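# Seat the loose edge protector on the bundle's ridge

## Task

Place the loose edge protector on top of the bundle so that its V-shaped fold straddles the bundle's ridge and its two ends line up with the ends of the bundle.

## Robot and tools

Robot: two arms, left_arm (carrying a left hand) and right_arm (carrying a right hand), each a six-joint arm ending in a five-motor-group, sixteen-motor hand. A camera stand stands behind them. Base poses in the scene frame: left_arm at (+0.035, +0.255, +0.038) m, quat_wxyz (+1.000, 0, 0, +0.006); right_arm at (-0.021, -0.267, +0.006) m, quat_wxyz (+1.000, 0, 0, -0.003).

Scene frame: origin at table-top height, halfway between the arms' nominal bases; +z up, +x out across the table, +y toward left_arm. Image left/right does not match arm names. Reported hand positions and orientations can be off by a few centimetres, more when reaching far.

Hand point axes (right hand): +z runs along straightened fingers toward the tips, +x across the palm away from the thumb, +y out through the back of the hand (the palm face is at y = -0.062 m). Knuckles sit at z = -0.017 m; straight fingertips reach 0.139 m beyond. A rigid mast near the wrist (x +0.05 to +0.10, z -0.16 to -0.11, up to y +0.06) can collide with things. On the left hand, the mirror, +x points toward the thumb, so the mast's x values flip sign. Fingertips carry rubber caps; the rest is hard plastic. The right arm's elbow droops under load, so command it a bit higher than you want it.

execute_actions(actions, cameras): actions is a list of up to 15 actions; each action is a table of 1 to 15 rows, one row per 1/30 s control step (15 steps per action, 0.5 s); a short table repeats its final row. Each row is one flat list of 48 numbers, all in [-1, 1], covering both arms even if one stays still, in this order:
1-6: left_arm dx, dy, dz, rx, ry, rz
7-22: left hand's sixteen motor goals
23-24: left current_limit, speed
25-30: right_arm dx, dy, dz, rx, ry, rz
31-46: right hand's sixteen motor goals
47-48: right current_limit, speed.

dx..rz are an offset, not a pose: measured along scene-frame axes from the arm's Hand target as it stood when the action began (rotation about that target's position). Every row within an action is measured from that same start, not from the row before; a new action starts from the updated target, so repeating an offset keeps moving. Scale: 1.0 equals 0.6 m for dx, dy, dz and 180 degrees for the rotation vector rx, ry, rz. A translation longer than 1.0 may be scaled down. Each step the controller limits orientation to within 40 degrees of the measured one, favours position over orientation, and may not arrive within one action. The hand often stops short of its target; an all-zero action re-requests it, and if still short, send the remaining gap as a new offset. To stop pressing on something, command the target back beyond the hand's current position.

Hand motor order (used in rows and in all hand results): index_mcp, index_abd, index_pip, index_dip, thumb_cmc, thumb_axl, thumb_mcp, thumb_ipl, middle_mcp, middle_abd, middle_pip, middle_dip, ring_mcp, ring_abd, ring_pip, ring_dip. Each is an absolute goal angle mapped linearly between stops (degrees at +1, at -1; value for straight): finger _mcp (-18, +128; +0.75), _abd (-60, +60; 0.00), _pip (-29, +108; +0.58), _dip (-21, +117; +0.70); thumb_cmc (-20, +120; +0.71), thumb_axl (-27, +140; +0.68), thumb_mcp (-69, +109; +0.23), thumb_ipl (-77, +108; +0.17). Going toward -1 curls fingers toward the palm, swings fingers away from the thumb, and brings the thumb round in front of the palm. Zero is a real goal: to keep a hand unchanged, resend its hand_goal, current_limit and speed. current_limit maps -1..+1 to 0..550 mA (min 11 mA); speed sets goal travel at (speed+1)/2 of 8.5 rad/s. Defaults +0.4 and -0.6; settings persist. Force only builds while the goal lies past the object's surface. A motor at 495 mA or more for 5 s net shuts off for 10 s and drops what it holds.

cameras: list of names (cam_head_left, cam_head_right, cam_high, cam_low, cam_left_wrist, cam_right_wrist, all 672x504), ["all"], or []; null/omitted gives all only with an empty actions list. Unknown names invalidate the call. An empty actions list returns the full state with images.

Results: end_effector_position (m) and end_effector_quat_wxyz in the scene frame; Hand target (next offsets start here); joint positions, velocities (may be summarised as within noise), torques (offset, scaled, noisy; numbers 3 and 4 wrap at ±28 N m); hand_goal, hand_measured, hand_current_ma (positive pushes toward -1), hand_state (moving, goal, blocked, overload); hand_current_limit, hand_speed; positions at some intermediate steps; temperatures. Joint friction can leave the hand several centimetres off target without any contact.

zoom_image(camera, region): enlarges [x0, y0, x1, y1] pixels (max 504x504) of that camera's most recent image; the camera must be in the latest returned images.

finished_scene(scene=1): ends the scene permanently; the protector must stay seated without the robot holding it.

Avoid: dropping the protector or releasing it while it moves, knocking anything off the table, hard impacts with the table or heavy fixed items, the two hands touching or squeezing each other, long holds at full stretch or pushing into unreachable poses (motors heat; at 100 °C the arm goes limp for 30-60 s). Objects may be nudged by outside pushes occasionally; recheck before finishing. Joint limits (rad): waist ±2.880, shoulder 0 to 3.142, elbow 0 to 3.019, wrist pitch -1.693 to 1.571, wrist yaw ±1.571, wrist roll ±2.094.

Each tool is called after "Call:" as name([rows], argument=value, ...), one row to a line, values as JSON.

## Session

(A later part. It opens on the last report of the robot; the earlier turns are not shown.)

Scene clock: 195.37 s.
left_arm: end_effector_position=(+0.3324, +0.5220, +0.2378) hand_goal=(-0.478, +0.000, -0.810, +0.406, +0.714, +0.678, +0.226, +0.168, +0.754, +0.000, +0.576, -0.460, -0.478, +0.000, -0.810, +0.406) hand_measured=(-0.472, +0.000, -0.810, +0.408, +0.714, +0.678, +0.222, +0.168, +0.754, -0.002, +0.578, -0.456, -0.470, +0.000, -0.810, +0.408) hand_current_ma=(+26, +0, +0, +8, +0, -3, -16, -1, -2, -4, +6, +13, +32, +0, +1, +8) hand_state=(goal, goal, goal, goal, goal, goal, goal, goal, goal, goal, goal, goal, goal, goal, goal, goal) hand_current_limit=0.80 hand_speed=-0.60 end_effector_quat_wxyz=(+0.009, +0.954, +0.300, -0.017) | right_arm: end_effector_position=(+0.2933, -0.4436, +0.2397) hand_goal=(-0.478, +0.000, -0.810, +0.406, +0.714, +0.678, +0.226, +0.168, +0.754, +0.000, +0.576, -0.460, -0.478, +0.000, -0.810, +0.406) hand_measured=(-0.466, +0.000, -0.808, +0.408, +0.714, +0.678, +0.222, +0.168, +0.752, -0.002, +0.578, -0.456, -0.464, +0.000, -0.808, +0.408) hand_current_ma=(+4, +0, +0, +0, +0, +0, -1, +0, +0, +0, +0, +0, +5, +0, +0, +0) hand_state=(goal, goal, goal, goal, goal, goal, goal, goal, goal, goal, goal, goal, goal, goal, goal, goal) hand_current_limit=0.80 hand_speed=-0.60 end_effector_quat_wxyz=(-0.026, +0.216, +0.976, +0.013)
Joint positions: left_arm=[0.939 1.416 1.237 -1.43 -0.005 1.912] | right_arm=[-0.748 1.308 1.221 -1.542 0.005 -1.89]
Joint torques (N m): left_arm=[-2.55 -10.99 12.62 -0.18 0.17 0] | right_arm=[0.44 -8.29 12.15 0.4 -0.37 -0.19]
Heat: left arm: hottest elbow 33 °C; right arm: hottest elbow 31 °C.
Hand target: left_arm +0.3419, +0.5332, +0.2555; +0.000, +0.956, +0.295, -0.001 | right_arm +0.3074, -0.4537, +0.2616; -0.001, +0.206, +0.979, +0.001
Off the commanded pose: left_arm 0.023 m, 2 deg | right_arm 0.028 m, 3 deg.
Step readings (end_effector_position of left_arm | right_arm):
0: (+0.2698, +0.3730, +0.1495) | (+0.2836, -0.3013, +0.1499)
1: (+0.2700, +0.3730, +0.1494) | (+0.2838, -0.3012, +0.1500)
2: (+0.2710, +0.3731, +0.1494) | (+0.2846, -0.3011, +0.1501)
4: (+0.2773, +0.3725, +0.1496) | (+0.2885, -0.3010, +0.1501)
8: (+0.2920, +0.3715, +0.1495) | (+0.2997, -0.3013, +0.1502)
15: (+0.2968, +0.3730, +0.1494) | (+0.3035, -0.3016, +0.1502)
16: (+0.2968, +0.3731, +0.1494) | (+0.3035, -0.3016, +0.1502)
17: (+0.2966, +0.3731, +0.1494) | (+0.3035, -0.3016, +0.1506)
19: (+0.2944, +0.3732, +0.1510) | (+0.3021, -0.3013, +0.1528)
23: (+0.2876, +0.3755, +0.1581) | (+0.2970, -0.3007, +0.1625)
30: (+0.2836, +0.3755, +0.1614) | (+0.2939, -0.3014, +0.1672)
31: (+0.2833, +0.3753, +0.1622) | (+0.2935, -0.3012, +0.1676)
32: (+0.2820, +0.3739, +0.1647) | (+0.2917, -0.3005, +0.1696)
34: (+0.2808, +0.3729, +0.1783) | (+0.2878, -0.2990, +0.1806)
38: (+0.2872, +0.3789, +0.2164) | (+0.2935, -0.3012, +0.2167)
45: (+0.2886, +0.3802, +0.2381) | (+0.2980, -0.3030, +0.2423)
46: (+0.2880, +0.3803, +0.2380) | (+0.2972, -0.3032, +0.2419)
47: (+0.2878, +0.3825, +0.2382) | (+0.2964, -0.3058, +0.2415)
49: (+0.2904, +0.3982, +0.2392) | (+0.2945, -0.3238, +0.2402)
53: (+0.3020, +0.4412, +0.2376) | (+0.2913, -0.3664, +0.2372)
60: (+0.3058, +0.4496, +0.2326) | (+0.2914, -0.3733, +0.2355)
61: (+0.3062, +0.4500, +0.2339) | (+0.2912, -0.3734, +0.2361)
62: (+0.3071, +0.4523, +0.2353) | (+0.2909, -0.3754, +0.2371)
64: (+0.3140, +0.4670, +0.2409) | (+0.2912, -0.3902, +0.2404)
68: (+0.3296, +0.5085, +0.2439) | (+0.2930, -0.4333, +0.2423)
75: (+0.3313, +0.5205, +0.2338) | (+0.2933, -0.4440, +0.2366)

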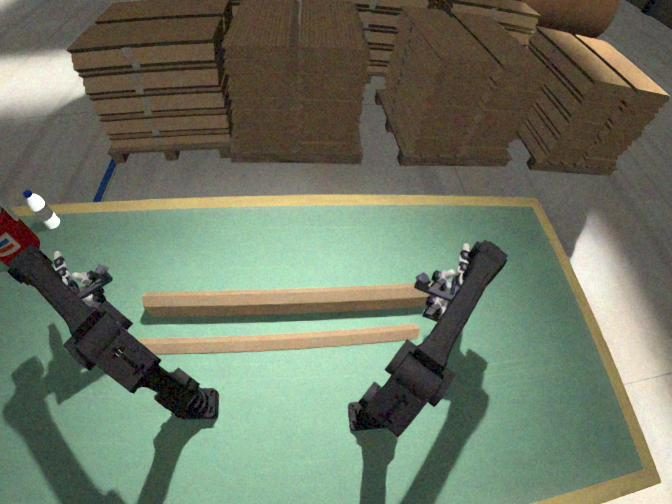

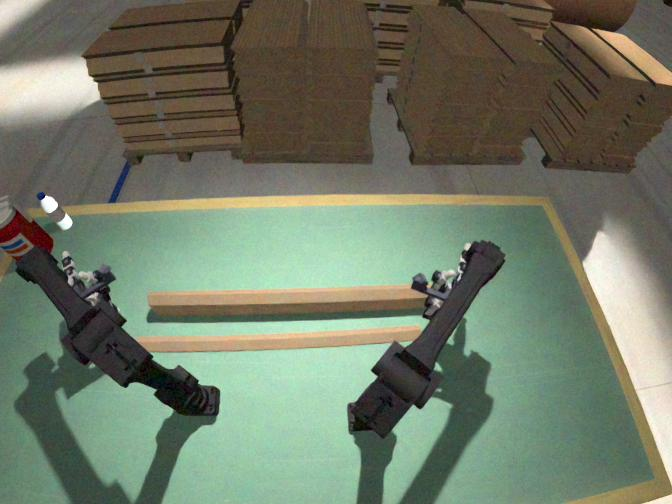

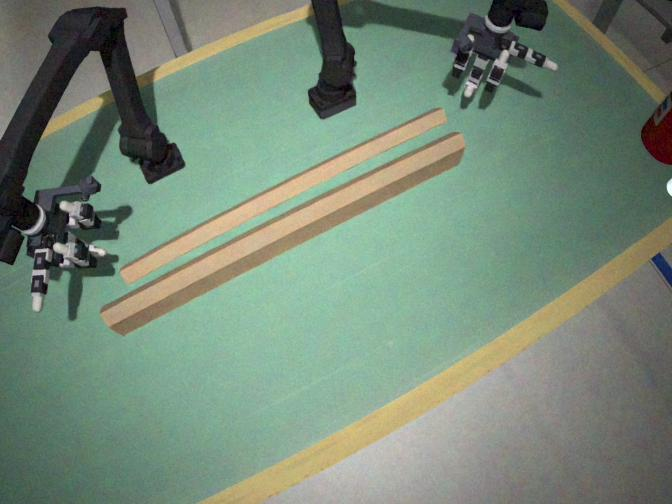

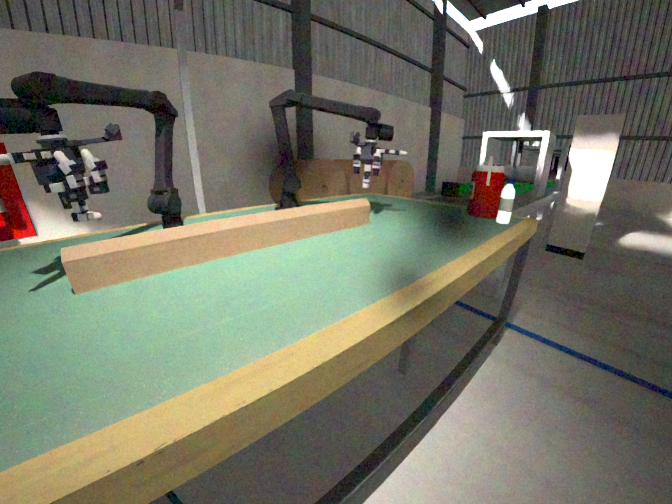

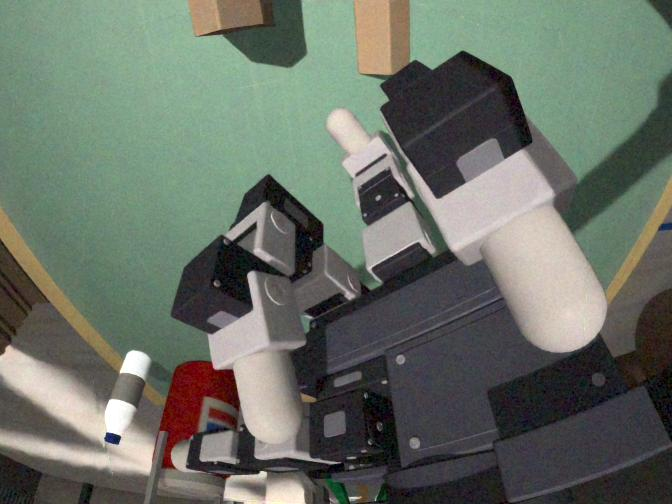

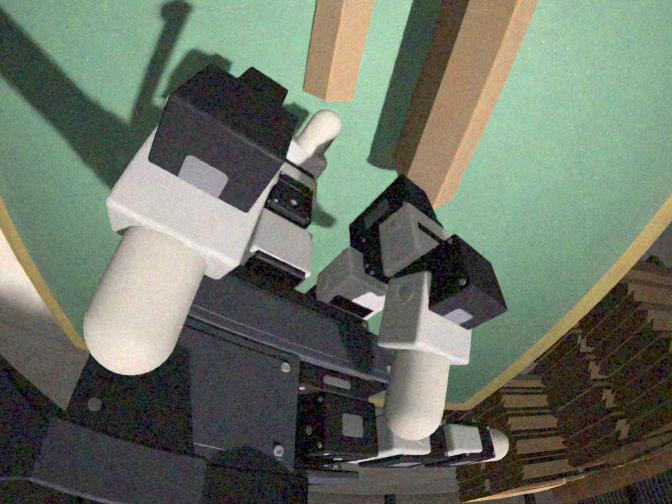

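Call:
execute_actions([
  [[-0.1,0.078,0,0,0,0,-0.479,0,-0.81,0.406,0.714,0.678,0.226,0.168,0.754,0,0.576,-0.58,-0.479,0,-0.81,0.406,0.8,-0.6,-0.025,-0.123,0,0,0,0,-0.479,0,-0.81,0.406,0.714,0.678,0.226,0.168,0.754,0,0.576,-0.58,-0.479,0,-0.81,0.406,0.8,-0.6]],
  [[0,0,-0.09,0,0,0,-0.479,0,-0.81,0.406,0.714,0.678,0.226,0.168,0.754,0,0.576,-0.58,-0.479,0,-0.81,0.406,0.8,-0.6,0,0,-0.09,0,0,0,-0.479,0,-0.81,0.406,0.714,0.678,0.226,0.168,0.754,0,0.576,-0.58,-0.479,0,-0.81,0.406,0.8,-0.6]],
  [[0,0,-0.06,0,0,0,-0.479,0,-0.81,0.406,0.714,0.678,0.226,0.168,0.754,0,0.576,-0.58,-0.479,0,-0.81,0.406,0.8,-0.6,0,0,-0.06,0,0,0,-0.479,0,-0.81,0.406,0.714,0.678,0.226,0.168,0.754,0,0.576,-0.58,-0.479,0,-0.81,0.406,0.8,-0.6]],
], cameras=["cam_high","cam_low","cam_left_wrist","cam_right_wrist"])

Scene clock: 229.83 s.
left_arm: end_effector_position=(+0.2795, +0.5834, +0.1717) hand_goal=(-0.478, +0.000, -0.810, +0.406, +0.714, +0.678, +0.226, +0.168, +0.754, +0.000, +0.576, -0.580, -0.478, +0.000, -0.810, +0.406) hand_measured=(-0.472, +0.000, -0.810, +0.408, +0.714, +0.678, +0.222, +0.168, +0.752, -0.002, +0.578, -0.576, -0.470, +0.000, -0.810, +0.408) hand_current_ma=(+26, +0, +0, +8, +0, -3, -16, -1, -4, -4, +5, +13, +32, +0, +1, +8) hand_state=(goal, goal, goal, goal, goal, goal, goal, goal, goal, goal, goal, goal, goal, goal, goal, goal) hand_current_limit=0.80 hand_speed=-0.60 end_effector_quat_wxyz=(-0.004, +0.952, +0.305, +0.000) | right_arm: end_effector_position=(+0.2907, -0.5306, +0.1763) hand_goal=(-0.478, +0.000, -0.810, +0.406, +0.714, +0.678, +0.226, +0.168, +0.754, +0.000, +0.576, -0.580, -0.478, +0.000, -0.810, +0.406) hand_measured=(-0.466, +0.000, -0.808, +0.408, +0.714, +0.678, +0.222, +0.168, +0.752, -0.002, +0.578, -0.576, -0.464, +0.000, -0.808, +0.408) hand_current_ma=(+4, +0, +0, +0, +0, +0, -1, +0, +0, +0, +0, +0, +5, +0, +0, +0) hand_state=(goal, goal, goal, goal, goal, goal, goal, goal, goal, goal, goal, goal, goal, goal, goal, goal) hand_current_limit=0.80 hand_speed=-0.60 end_effector_quat_wxyz=(-0.002, +0.217, +0.976, +0.000)
Joint positions: left_arm=[1.125 1.5 1.149 -1.214 -0.006 2.089] | right_arm=[-0.906 1.464 1.209 -1.318 0.003 -2.046]
Joint torques (N m): left_arm=[-3.08 -11.46 6.82 0.83 0.18 0.01] | right_arm=[0.62 -10.34 6.84 1.01 -0.38 -0.16]
Heat: left arm: hottest elbow 36 °C; right arm: hottest elbow 32 °C.
Hand target: left_arm +0.2819, +0.5800, +0.1656; +0.000, +0.956, +0.295, -0.001 | right_arm +0.2923, -0.5275, +0.1716; -0.001, +0.206, +0.979, +0.001
Off the commanded pose: left_arm 0.007 m, 1 deg | right_arm 0.006 m, 1 deg.
joint sent to its limit (left arm) — joint 6 (wrist roll), upper limit. The joint targets still meet the commanded pose.
Step readings (end_effector_position of left_arm | right_arm):
0: (+0.3324, +0.5220, +0.2378) | (+0.2933, -0.4436, +0.2397)
1: (+0.3321, +0.5220, +0.2378) | (+0.2932, -0.4439, +0.2398)
2: (+0.3296, +0.5233, +0.2379) | (+0.2926, -0.4459, +0.2403)
4: (+0.3198, +0.5295, +0.2381) | (+0.2910, -0.4595, +0.2425)
8: (+0.2876, +0.5555, +0.2394) | (+0.2829, -0.5008, +0.2441)
15: (+0.2724, +0.5699, +0.2417) | (+0.2791, -0.5156, +0.2385)
16: (+0.2727, +0.5695, +0.2413) | (+0.2792, -0.5158, +0.2384)
17: (+0.2734, +0.5706, +0.2407) | (+0.2799, -0.5168, +0.2382)
19: (+0.2767, +0.5776, +0.2372) | (+0.2849, -0.5234, +0.2367)
23: (+0.2792, +0.5828, +0.2222) | (+0.2908, -0.5309, +0.2275)
30: (+0.2789, +0.5823, +0.2078) | (+0.2901, -0.5298, +0.2136)
31: (+0.2791, +0.5826, +0.2073) | (+0.2902, -0.5300, +0.2130)
32: (+0.2796, +0.5837, +0.2058) | (+0.2908, -0.5308, +0.2112)
34: (+0.2803, +0.5852, +0.1984) | (+0.2920, -0.5323, +0.2038)
38: (+0.2786, +0.5815, +0.1810) | (+0.2894, -0.5290, +0.1852)
45: (+0.2793, +0.5829, +0.1717) | (+0.2905, -0.5303, +0.1763)
Images, in order (width x height): cam_high 672x504, cam_low 672x504, cam_left_wrist 672x504, cam_right_wrist 672x504.

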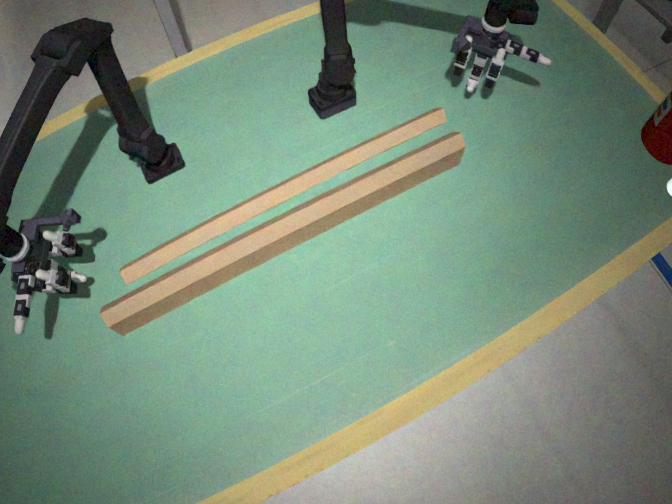

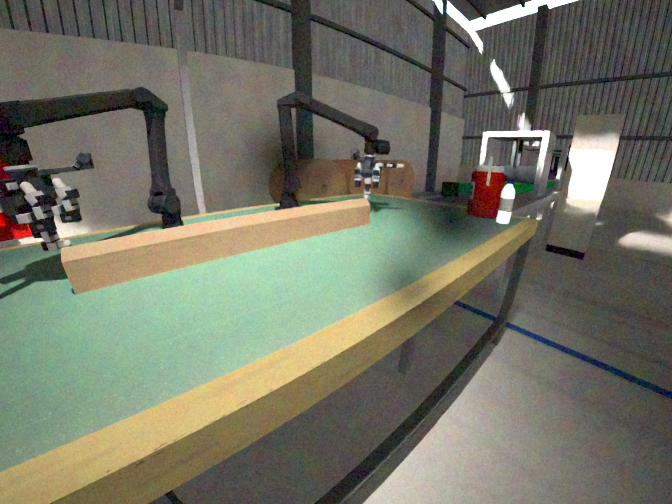

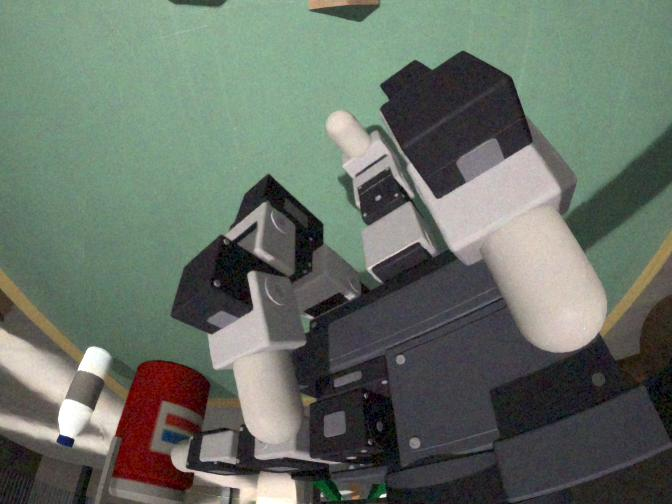

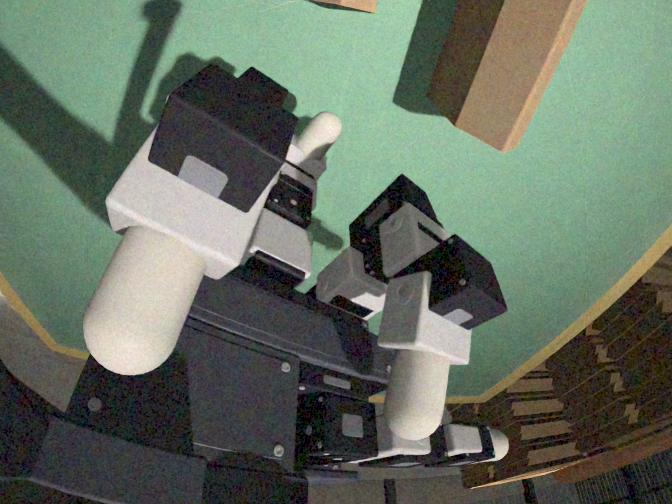

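Call:
execute_actions([
  [[-0.01,-0.005,-0.095,0,0,0,-0.479,0,-0.81,0.406,0.714,0.678,0.226,0.168,0.754,0,0.576,-0.58,-0.479,0,-0.81,0.406,0.8,-0.6,-0.015,0.005,-0.1,0,0,0,-0.479,0,-0.81,0.406,0.714,0.678,0.226,0.168,0.754,0,0.576,-0.58,-0.479,0,-0.81,0.406,0.8,-0.6]],
  [[0,-0.005,0,0,0,0,-0.479,0,-0.81,0.406,0.714,0.678,0.226,0.168,0.754,0,0.576,-0.58,-0.479,0,-0.81,0.406,0.8,-0.6,0,0.005,0,0,0,0,-0.479,0,-0.81,0.406,0.714,0.678,0.226,0.168,0.754,0,0.576,-0.58,-0.479,0,-0.81,0.406,0.8,-0.6]],
], cameras=["cam_high","cam_low","cam_head_right","cam_left_wrist","cam_right_wrist"])

Scene clock: 233.23 s.
left_arm: end_effector_position=(+0.2767, +0.5775, +0.1125) hand_goal=(-0.478, +0.000, -0.810, +0.406, +0.714, +0.678, +0.226, +0.168, +0.754, +0.000, +0.576, -0.580, -0.478, +0.000, -0.810, +0.406) hand_measured=(-0.472, +0.000, -0.810, +0.408, +0.714, +0.678, +0.222, +0.168, +0.752, -0.002, +0.578, -0.576, -0.470, +0.000, -0.810, +0.408) hand_current_ma=(+26, +0, +0, +8, +0, -3, -16, -1, -4, -4, +5, +13, +32, +0, +1, +8) hand_state=(goal, goal, goal, goal, goal, goal, goal, goal, goal, goal, goal, goal, goal, goal, goal, goal) hand_current_limit=0.80 hand_speed=-0.60 end_effector_quat_wxyz=(-0.002, +0.953, +0.304, -0.002) | right_arm: end_effector_position=(+0.2847, -0.5232, +0.1135) hand_goal=(-0.478, +0.000, -0.810, +0.406, +0.714, +0.678, +0.226, +0.168, +0.754, +0.000, +0.576, -0.580, -0.478, +0.000, -0.810, +0.406) hand_measured=(-0.466, +0.000, -0.808, +0.408, +0.714, +0.678, +0.222, +0.168, +0.752, -0.002, +0.578, -0.576, -0.464, +0.000, -0.808, +0.408) hand_current_ma=(+4, +0, +0, +0, +0, +0, -1, +0, +0, +0, +0, +0, +5, +0, +0, +0) hand_state=(goal, goal, goal, goal, goal, goal, goal, goal, goal, goal, goal, goal, goal, goal, goal, goal) hand_current_limit=0.80 hand_speed=-0.60 end_effector_quat_wxyz=(-0.004, +0.211, +0.978, +0.001)
Joint positions: left_arm=[1.125 1.556 1.042 -1.057 -0.006 2.091] | right_arm=[-0.906 1.503 1.076 -1.153 0.003 -2.058]
Joint torques (N m): left_arm=[-2.67 -12.81 5.85 0.85 0.07 0] | right_arm=[-0.09 -10.99 6.17 0.9 -0.37 -0.12]
Heat: left arm: hottest elbow 36 °C; right arm: hottest elbow 32 °C.
Hand target: left_arm +0.2759, +0.5740, +0.1087; +0.000, +0.956, +0.295, -0.001 | right_arm +0.2833, -0.5215, +0.1115; -0.001, +0.206, +0.979, +0.001
Off the commanded pose: left_arm 0.005 m, 1 deg | right_arm 0.003 m, 1 deg.
joint sent to its limit (left arm) — joint 6 (wrist roll), upper limit. The joint targets still meet the commanded pose.
Step readings (end_effector_position of left_arm | right_arm):
0: (+0.2795, +0.5834, +0.1717) | (+0.2908, -0.5307, +0.1763)
1: (+0.2795, +0.5833, +0.1711) | (+0.2907, -0.5306, +0.1757)
2: (+0.2799, +0.5843, +0.1683) | (+0.2913, -0.5314, +0.1724)
4: (+0.2799, +0.5842, +0.1568) | (+0.2912, -0.5313, +0.1605)
8: (+0.2760, +0.5758, +0.1287) | (+0.2839, -0.5221, +0.1293)
15: (+0.2762, +0.5763, +0.1126) | (+0.2839, -0.5222, +0.1136)
16: (+0.2764, +0.5768, +0.1126) | (+0.2842, -0.5226, +0.1136)
17: (+0.2765, +0.5770, +0.1125) | (+0.2844, -0.5228, +0.1136)
19: (+0.2766, +0.5772, +0.1125) | (+0.2845, -0.5229, +0.1135)
23: (+0.2767, +0.5775, +0.1125) | (+0.2847, -0.5232, +0.1135)
30: (+0.2767, +0.5775, +0.1125) | (+0.2847, -0.5232, +0.1135)
Images, in order (width x height): cam_head_right 672x504, cam_high 672x504, cam_low 672x504, cam_left_wrist 672x504, cam_right_wrist 672x504.

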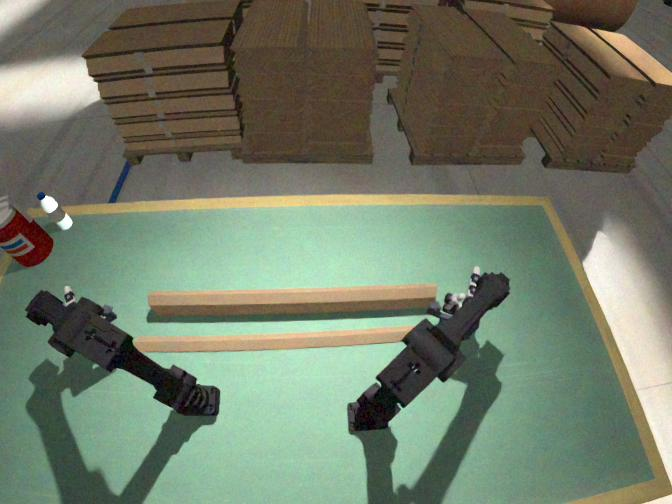

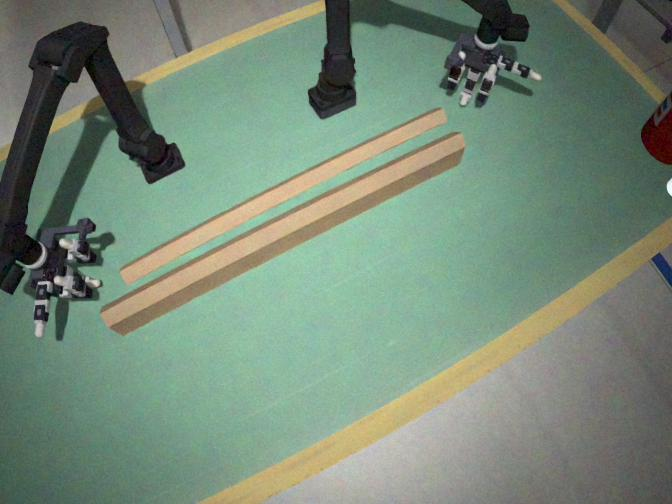

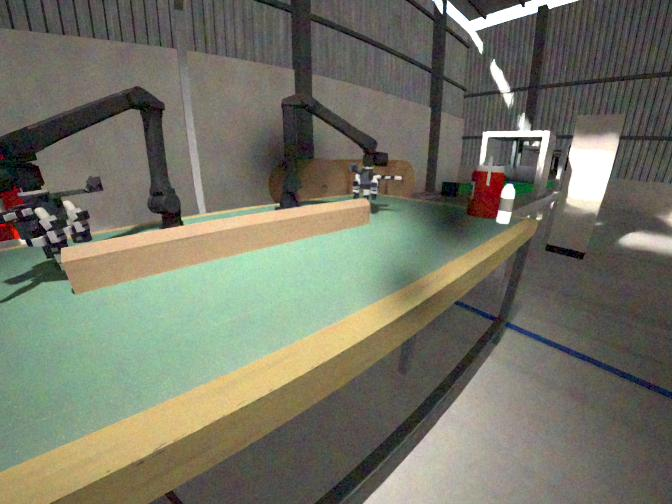

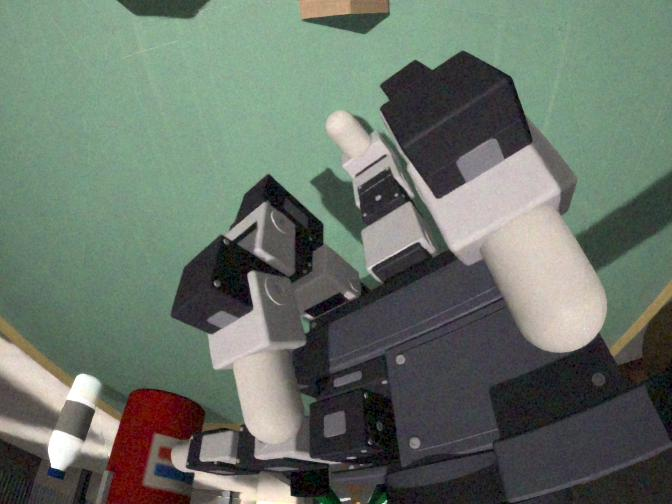

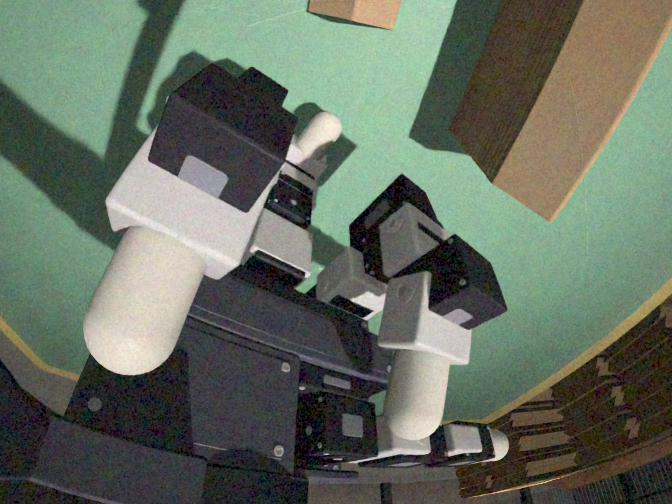

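Call:
zoom_image(camera="cam_left_wrist", region=[270, 0, 430, 160])

Call:
zoom_image(camera="cam_right_wrist", region=[260, 0, 420, 160])

Scaled by 3.150 from the camera's 672x504 image, which has a finer 960x720 frame.

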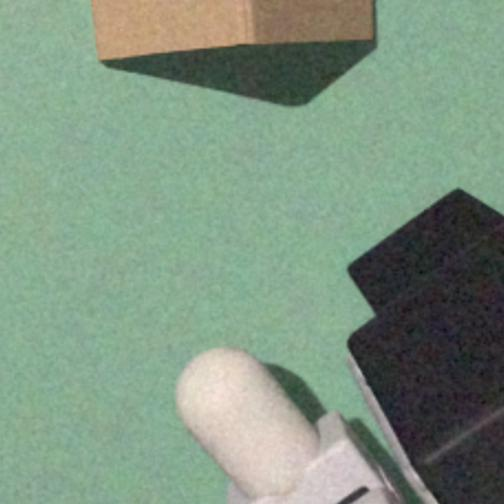

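Scaled by 3.150 from the camera's 672x504 image, which has a finer 960x720 frame.

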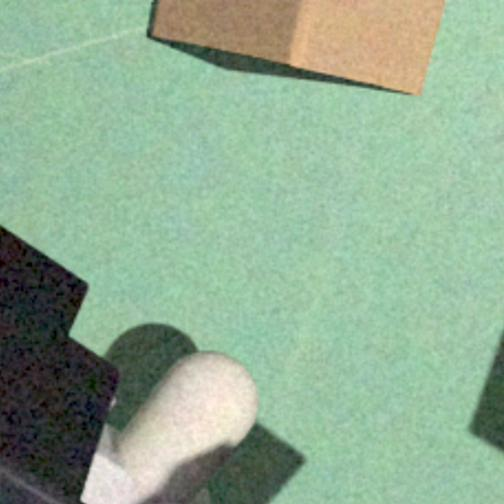

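Call:
execute_actions([
  [[0.01,-0.05,-0.03,0,0,0,-0.479,0,-0.81,0.406,0.714,0.678,0.226,0.168,0.754,0,0.576,-0.58,-0.479,0,-0.81,0.406,0.8,-0.6,0.017,0.05,-0.03,0,0,0,-0.479,0,-0.81,0.406,0.714,0.678,0.226,0.168,0.754,0,0.576,-0.58,-0.479,0,-0.81,0.406,0.8,-0.6]],
], cameras=["cam_left_wrist","cam_right_wrist","cam_low"])

Call:
zoom_image(camera="cam_left_wrist", region=[270, 0, 430, 160])

Call:
zoom_image(camera="cam_right_wrist", region=[260, 0, 420, 160])

Scene clock: 247.90 s.
left_arm: end_effector_position=(+0.2805, +0.5475, +0.0932) hand_goal=(-0.478, +0.000, -0.810, +0.406, +0.714, +0.678, +0.226, +0.168, +0.754, +0.000, +0.576, -0.580, -0.478, +0.000, -0.810, +0.406) hand_measured=(-0.470, +0.000, -0.810, +0.408, +0.714, +0.678, +0.222, +0.168, +0.756, +0.004, +0.580, -0.582, -0.470, +0.000, -0.810, +0.408) hand_current_ma=(+29, +0, +0, +8, -1, -3, -18, -1, +8, +11, +12, -9, +34, +0, +1, +8) hand_state=(goal, goal, goal, goal, goal, goal, goal, goal, goal, goal, goal, goal, goal, goal, goal, goal) hand_current_limit=0.80 hand_speed=-0.60 end_effector_quat_wxyz=(+0.000, +0.956, +0.292, -0.003) | right_arm: end_effector_position=(+0.2917, -0.4916, +0.0928) hand_goal=(-0.478, +0.000, -0.810, +0.406, +0.714, +0.678, +0.226, +0.168, +0.754, +0.000, +0.576, -0.580, -0.478, +0.000, -0.810, +0.406) hand_measured=(-0.466, +0.000, -0.808, +0.408, +0.714, +0.678, +0.222, +0.168, +0.752, -0.002, +0.578, -0.576, -0.464, +0.000, -0.808, +0.408) hand_current_ma=(+4, +0, +0, +0, +0, +0, -1, +0, +0, +0, +0, +0, +5, +0, +0, +0) hand_state=(goal, goal, goal, goal, goal, goal, goal, goal, goal, goal, goal, goal, goal, goal, goal, goal) hand_current_limit=0.80 hand_speed=-0.60 end_effector_quat_wxyz=(-0.007, +0.199, +0.980, +0.005)
Joint positions: left_arm=[1.085 1.531 0.952 -0.996 -0.003 2.075] | right_arm=[-0.842 1.489 1 -1.098 0.001 -2.019]
Joint torques (N m): left_arm=[-2.55 -12.57 5.46 0.91 0.13 -0.18] | right_arm=[0.26 -10.93 6.12 0.91 -0.31 0.15]
Heat: left arm: hottest elbow 34 °C; right arm: hottest elbow 30 °C.
Hand target: left_arm +0.2819, +0.5440, +0.0906; -0.001, +0.956, +0.294, +0.000 | right_arm +0.2936, -0.4915, +0.0935; -0.001, +0.206, +0.979, +0.001
Off the commanded pose: left_arm 0.005 m, 0 deg | right_arm 0.002 m, 1 deg.
Step readings (end_effector_position of left_arm | right_arm):
0: (+0.2767, +0.5775, +0.1125) | (+0.2847, -0.5232, +0.1135)
1: (+0.2765, +0.5770, +0.1119) | (+0.2847, -0.5230, +0.1133)
2: (+0.2765, +0.5763, +0.1104) | (+0.2852, -0.5220, +0.1118)
4: (+0.2756, +0.5697, +0.1040) | (+0.2852, -0.5168, +0.1070)
8: (+0.2752, +0.5497, +0.0928) | (+0.2866, -0.4972, +0.0959)
15: (+0.2804, +0.5473, +0.0932) | (+0.2910, -0.4910, +0.0929)
Images, in order (width x height): cam_low 672x504, cam_left_wrist 672x504, cam_right_wrist 672x504.

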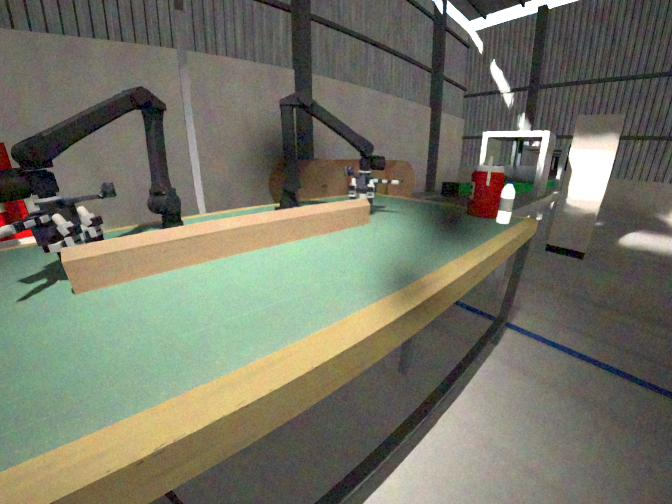

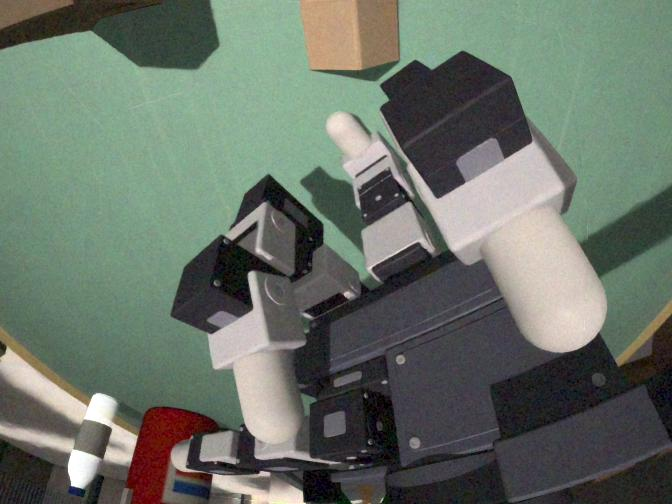

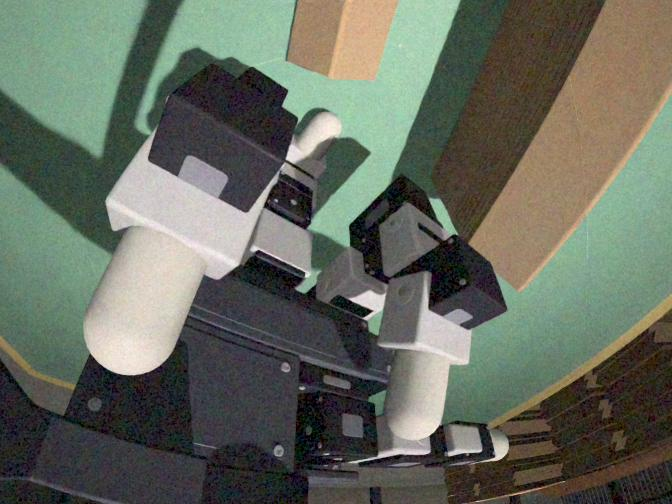

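Scaled by 3.150 from the camera's 672x504 image, which has a finer 960x720 frame.

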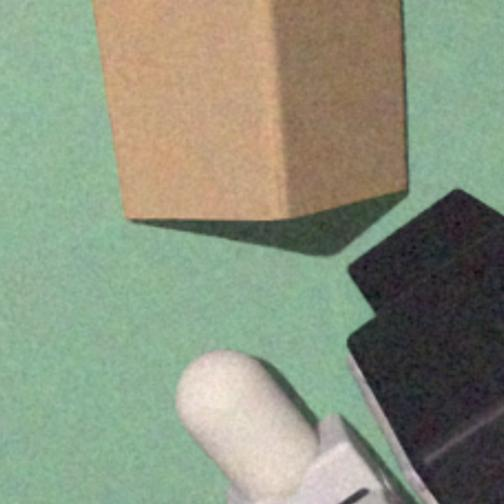

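Scaled by 3.150 from the camera's 672x504 image, which has a finer 960x720 frame.

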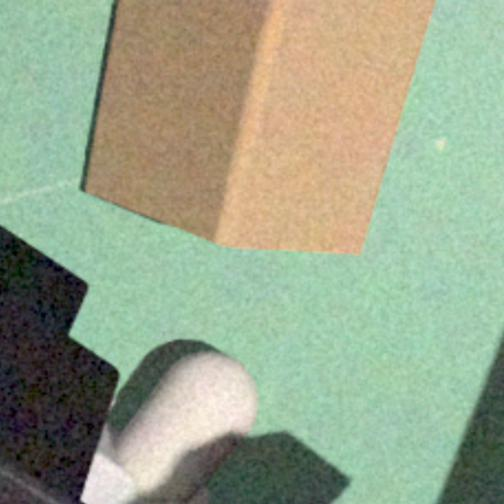

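Call:
execute_actions([
  [[0,-0.025,0,0,0,0,-0.479,0,-0.81,0.406,0.714,0.678,0.226,0.168,0.754,0,0.576,-0.58,-0.479,0,-0.81,0.406,0.8,-0.6,0.002,0.01,-0.02,0,0,0,-0.479,0,-0.81,0.406,0.714,0.678,0.226,0.168,0.754,0,0.576,-0.58,-0.479,0,-0.81,0.406,0.8,-0.6]],
  [[0,-0.03,0,0,0,0,-0.479,0,-0.81,0.406,0.714,0.678,0.226,0.168,0.754,0,0.576,-0.58,-0.479,0,-0.81,0.406,0.8,-0.6,0.0,0.035,0,0,0,0,-0.479,0,-0.81,0.406,0.714,0.678,0.226,0.168,0.754,0,0.576,-0.58,-0.479,0,-0.81,0.406,0.8,-0.6]],
], cameras=["cam_left_wrist","cam_right_wrist"])

Call:
zoom_image(camera="cam_left_wrist", region=[270, 0, 430, 160])

Call:
zoom_image(camera="cam_right_wrist", region=[260, 0, 420, 160])

Scene clock: 258.20 s.
left_arm: end_effector_position=(+0.2809, +0.5165, +0.0924) hand_goal=(-0.478, +0.000, -0.810, +0.406, +0.714, +0.678, +0.226, +0.168, +0.754, +0.000, +0.576, -0.580, -0.478, +0.000, -0.810, +0.406) hand_measured=(-0.470, +0.000, -0.810, +0.408, +0.714, +0.678, +0.222, +0.168, +0.758, +0.004, +0.580, -0.582, -0.470, +0.000, -0.810, +0.408) hand_current_ma=(+29, +0, +0, +8, +0, -3, -18, -1, +18, +13, +13, -8, +34, +0, +1, +8) hand_state=(goal, goal, goal, goal, goal, goal, goal, goal, goal, goal, goal, goal, goal, goal, goal, goal) hand_current_limit=0.80 hand_speed=-0.60 end_effector_quat_wxyz=(-0.001, +0.956, +0.293, -0.001) | right_arm: end_effector_position=(+0.2963, -0.4711, +0.0895) hand_goal=(-0.478, +0.000, -0.810, +0.406, +0.714, +0.678, +0.226, +0.168, +0.754, +0.000, +0.576, -0.580, -0.478, +0.000, -0.810, +0.406) hand_measured=(-0.466, +0.000, -0.808, +0.408, +0.714, +0.678, +0.222, +0.168, +0.756, +0.004, +0.576, -0.586, -0.464, +0.000, -0.808, +0.408) hand_current_ma=(+4, +0, +0, +0, +0, +0, -1, +0, +0, +0, +0, -1, +5, +0, +0, +0) hand_state=(goal, goal, goal, goal, goal, goal, goal, goal, goal, goal, goal, goal, goal, goal, goal, goal) hand_current_limit=0.80 hand_speed=-0.60 end_effector_quat_wxyz=(+0.004, +0.200, +0.980, -0.004)
Joint positions: left_arm=[1.045 1.462 0.873 -0.981 -0.003 2.034] | right_arm=[-0.797 1.445 0.944 -1.059 0.001 -1.971]
Joint torques (N m): left_arm=[-3.31 -11.11 5.49 0.62 0.13 -0.21] | right_arm=[0.73 -9.47 5.19 0.91 -0.31 0.11]
Heat: left arm: hottest elbow 32 °C; right arm: hottest elbow 30 °C.
Hand target: left_arm +0.2819, +0.5111, +0.0906; -0.001, +0.956, +0.295, -0.001 | right_arm +0.2947, -0.4645, +0.0815; -0.001, +0.206, +0.979, +0.001
Off the commanded pose: left_arm 0.006 m, 0 deg | right_arm 0.010 m, 1 deg.
Step readings (end_effector_position of left_arm | right_arm):
0: (+0.2806, +0.5475, +0.0932) | (+0.2917, -0.4916, +0.0928)
1: (+0.2805, +0.5474, +0.0931) | (+0.2917, -0.4917, +0.0928)
2: (+0.2805, +0.5468, +0.0928) | (+0.2920, -0.4920, +0.0924)
4: (+0.2803, +0.5438, +0.0928) | (+0.2928, -0.4919, +0.0903)
8: (+0.2796, +0.5366, +0.0928) | (+0.2930, -0.4913, +0.0902)
15: (+0.2804, +0.5346, +0.0927) | (+0.2931, -0.4912, +0.0901)
16: (+0.2803, +0.5345, +0.0926) | (+0.2932, -0.4911, +0.0901)
17: (+0.2802, +0.5335, +0.0925) | (+0.2933, -0.4904, +0.0898)
19: (+0.2796, +0.5293, +0.0925) | (+0.2938, -0.4869, +0.0897)
23: (+0.2796, +0.5186, +0.0925) | (+0.2947, -0.4747, +0.0897)
30: (+0.2808, +0.5164, +0.0924) | (+0.2961, -0.4710, +0.0895)
Images, in order (width x height): cam_left_wrist 672x504, cam_right_wrist 672x504.

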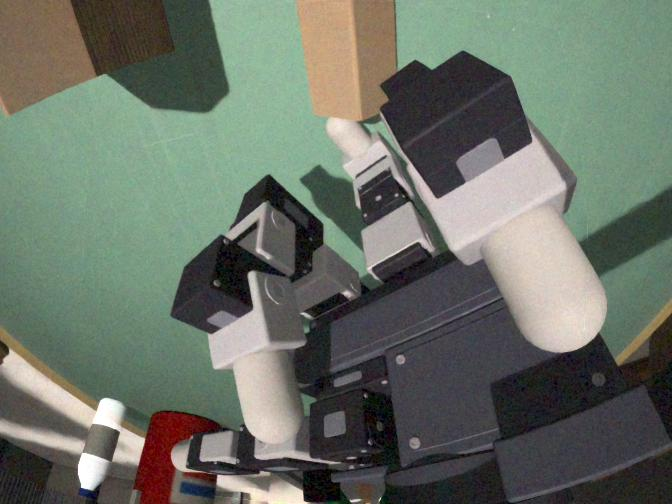

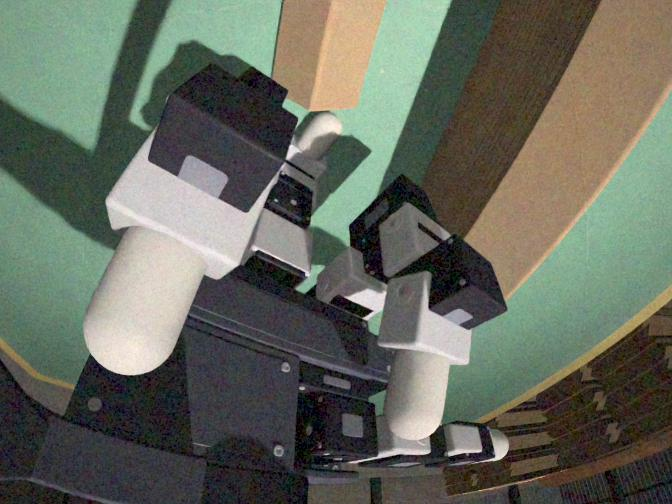

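Scaled by 3.150 from the camera's 672x504 image, which has a finer 960x720 frame.

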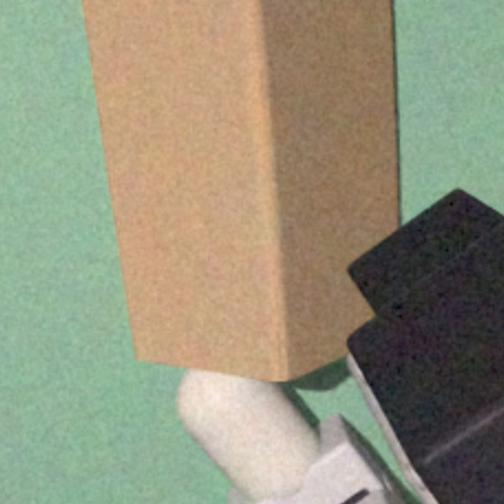

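Scaled by 3.150 from the camera's 672x504 image, which has a finer 960x720 frame.

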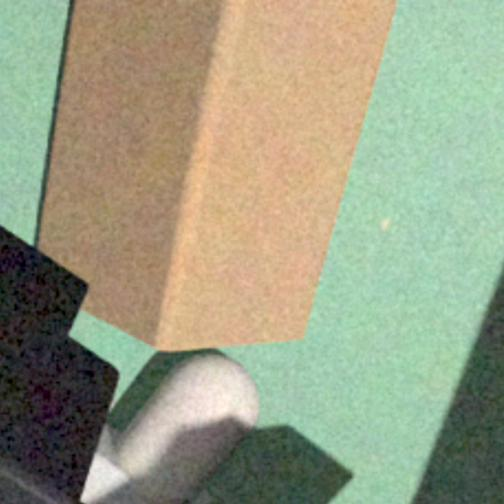

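Call:
execute_actions([
  [[-0.003,-0.018,0,0,0,0,-0.479,0,-0.81,0.406,0.714,0.678,0.226,0.168,0.754,0,0.576,-0.58,-0.479,0,-0.81,0.406,0.8,-0.6,-0.011,0.015,0,0,0,0,-0.479,0,-0.81,0.406,0.714,0.678,0.226,0.168,0.754,0,0.576,-0.58,-0.479,0,-0.81,0.406,0.8,-0.6]],
  [[0,-0.018,0,0,0,0,-0.479,0,-0.81,0.406,0.714,0.678,0.226,0.168,0.754,0,0.576,-0.58,-0.479,0,-0.81,0.406,0.8,-0.6,0.0,0.03,0,0,0,0,-0.479,0,-0.81,0.406,0.714,0.678,0.226,0.168,0.754,0,0.576,-0.58,-0.479,0,-0.81,0.406,0.8,-0.6]],
], cameras=["cam_left_wrist","cam_right_wrist"])

Call:
zoom_image(camera="cam_left_wrist", region=[270, 60, 430, 220])

Call:
zoom_image(camera="cam_right_wrist", region=[260, 60, 420, 220])

Scene clock: 264.97 s.
left_arm: end_effector_position=(+0.2798, +0.4985, +0.0932) hand_goal=(-0.478, +0.000, -0.810, +0.406, +0.714, +0.678, +0.226, +0.168, +0.754, +0.000, +0.576, -0.580, -0.478, +0.000, -0.810, +0.406) hand_measured=(-0.470, +0.000, -0.810, +0.408, +0.714, +0.678, +0.222, +0.168, +0.772, +0.006, +0.584, -0.578, -0.470, +0.000, -0.810, +0.408) hand_current_ma=(+29, +0, +0, +8, +0, -3, -18, -1, +82, +19, +29, +5, +34, +0, +1, +8) hand_state=(goal, goal, goal, goal, goal, goal, goal, goal, goal, goal, goal, goal, goal, goal, goal, goal) hand_current_limit=0.80 hand_speed=-0.60 end_effector_quat_wxyz=(-0.004, +0.955, +0.298, +0.002) | right_arm: end_effector_position=(+0.2901, -0.4503, +0.0898) hand_goal=(-0.478, +0.000, -0.810, +0.406, +0.714, +0.678, +0.226, +0.168, +0.754, +0.000, +0.576, -0.580, -0.478, +0.000, -0.810, +0.406) hand_measured=(-0.466, +0.000, -0.808, +0.408, +0.714, +0.678, +0.222, +0.168, +0.778, +0.002, +0.580, -0.594, -0.464, +0.000, -0.808, +0.408) hand_current_ma=(+4, +0, +0, +0, +0, +0, -1, +0, +15, +0, +0, -5, +5, +0, +0, +0) hand_state=(goal, goal, goal, goal, goal, goal, goal, goal, blocked, goal, goal, goal, goal, goal, goal, goal) hand_current_limit=0.80 hand_speed=-0.60 end_effector_quat_wxyz=(+0.007, +0.205, +0.979, -0.009)
Joint positions: left_arm=[1.023 1.414 0.825 -0.974 -0.003 2.002] | right_arm=[-0.766 1.386 0.885 -1.049 0.008 -1.93]
Joint torques (N m): left_arm=[-3.72 -10.11 5.19 0.39 0.1 -0.16] | right_arm=[1.61 -8.76 5 0.69 -0.55 0.17]
Heat: left arm: hottest elbow 32 °C; right arm: hottest elbow 29 °C.
Hand target: left_arm +0.2801, +0.4894, +0.0906; +0.000, +0.956, +0.295, -0.001 | right_arm +0.2882, -0.4376, +0.0816; -0.001, +0.206, +0.979, +0.001
Off the commanded pose: left_arm 0.009 m, 1 deg | right_arm 0.015 m, 1 deg.
Step readings (end_effector_position of left_arm | right_arm):
0: (+0.2809, +0.5165, +0.0924) | (+0.2963, -0.4711, +0.0895)
1: (+0.2809, +0.5163, +0.0923) | (+0.2964, -0.4710, +0.0895)
2: (+0.2809, +0.5156, +0.0922) | (+0.2961, -0.4705, +0.0893)
4: (+0.2800, +0.5132, +0.0924) | (+0.2950, -0.4689, +0.0895)
8: (+0.2787, +0.5081, +0.0924) | (+0.2915, -0.4650, +0.0893)
15: (+0.2787, +0.5070, +0.0924) | (+0.2909, -0.4644, +0.0893)
16: (+0.2787, +0.5069, +0.0924) | (+0.2909, -0.4642, +0.0892)
17: (+0.2787, +0.5063, +0.0923) | (+0.2906, -0.4634, +0.0891)
19: (+0.2784, +0.5040, +0.0922) | (+0.2896, -0.4596, +0.0893)
23: (+0.2790, +0.4984, +0.0928) | (+0.2895, -0.4506, +0.0898)
30: (+0.2797, +0.4984, +0.0932) | (+0.2900, -0.4501, +0.0898)
Images, in order (width x height): cam_left_wrist 672x504, cam_right_wrist 672x504.

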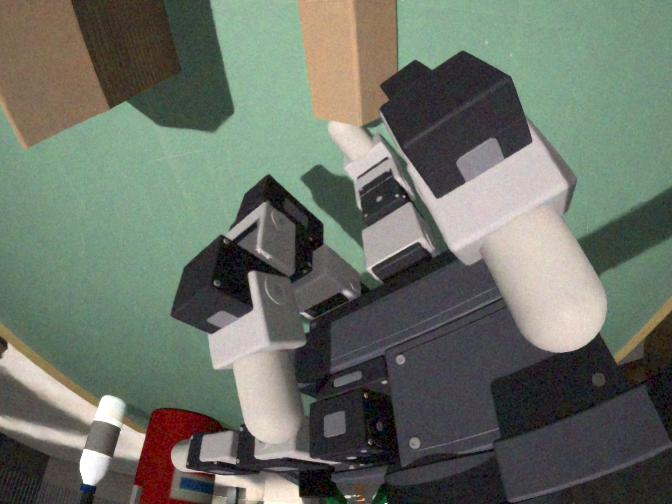

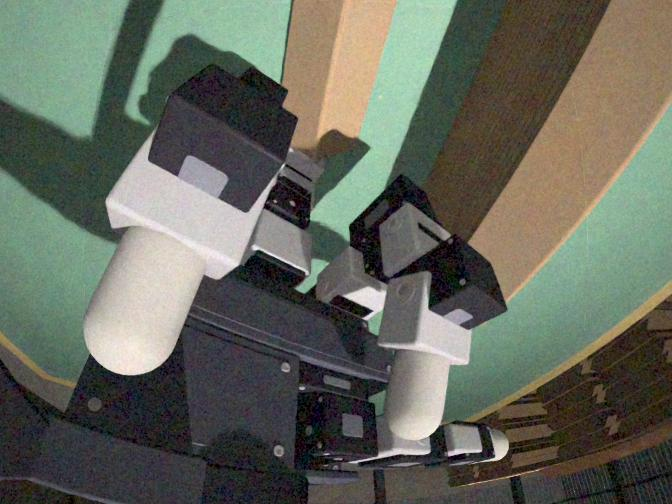

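Scaled by 3.150 from the camera's 672x504 image, which has a finer 960x720 frame.

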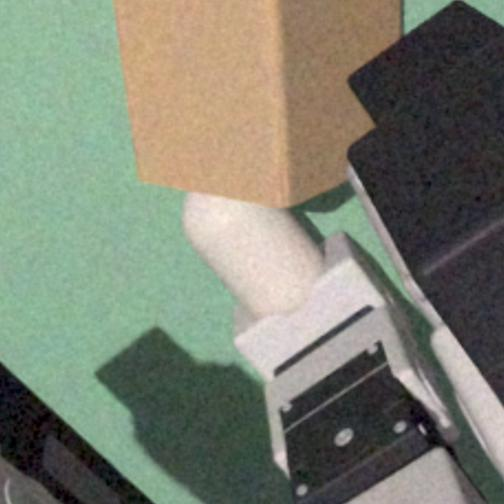

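Scaled by 3.150 from the camera's 672x504 image, which has a finer 960x720 frame.

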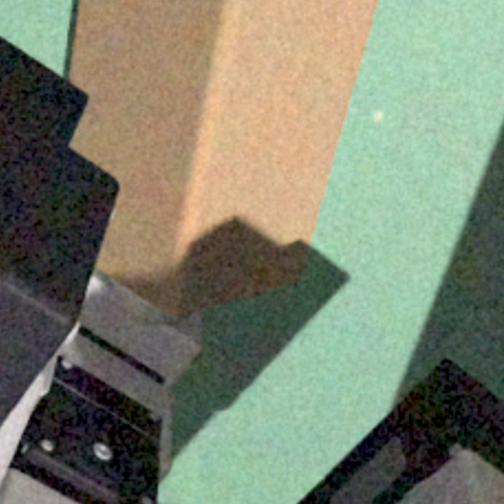

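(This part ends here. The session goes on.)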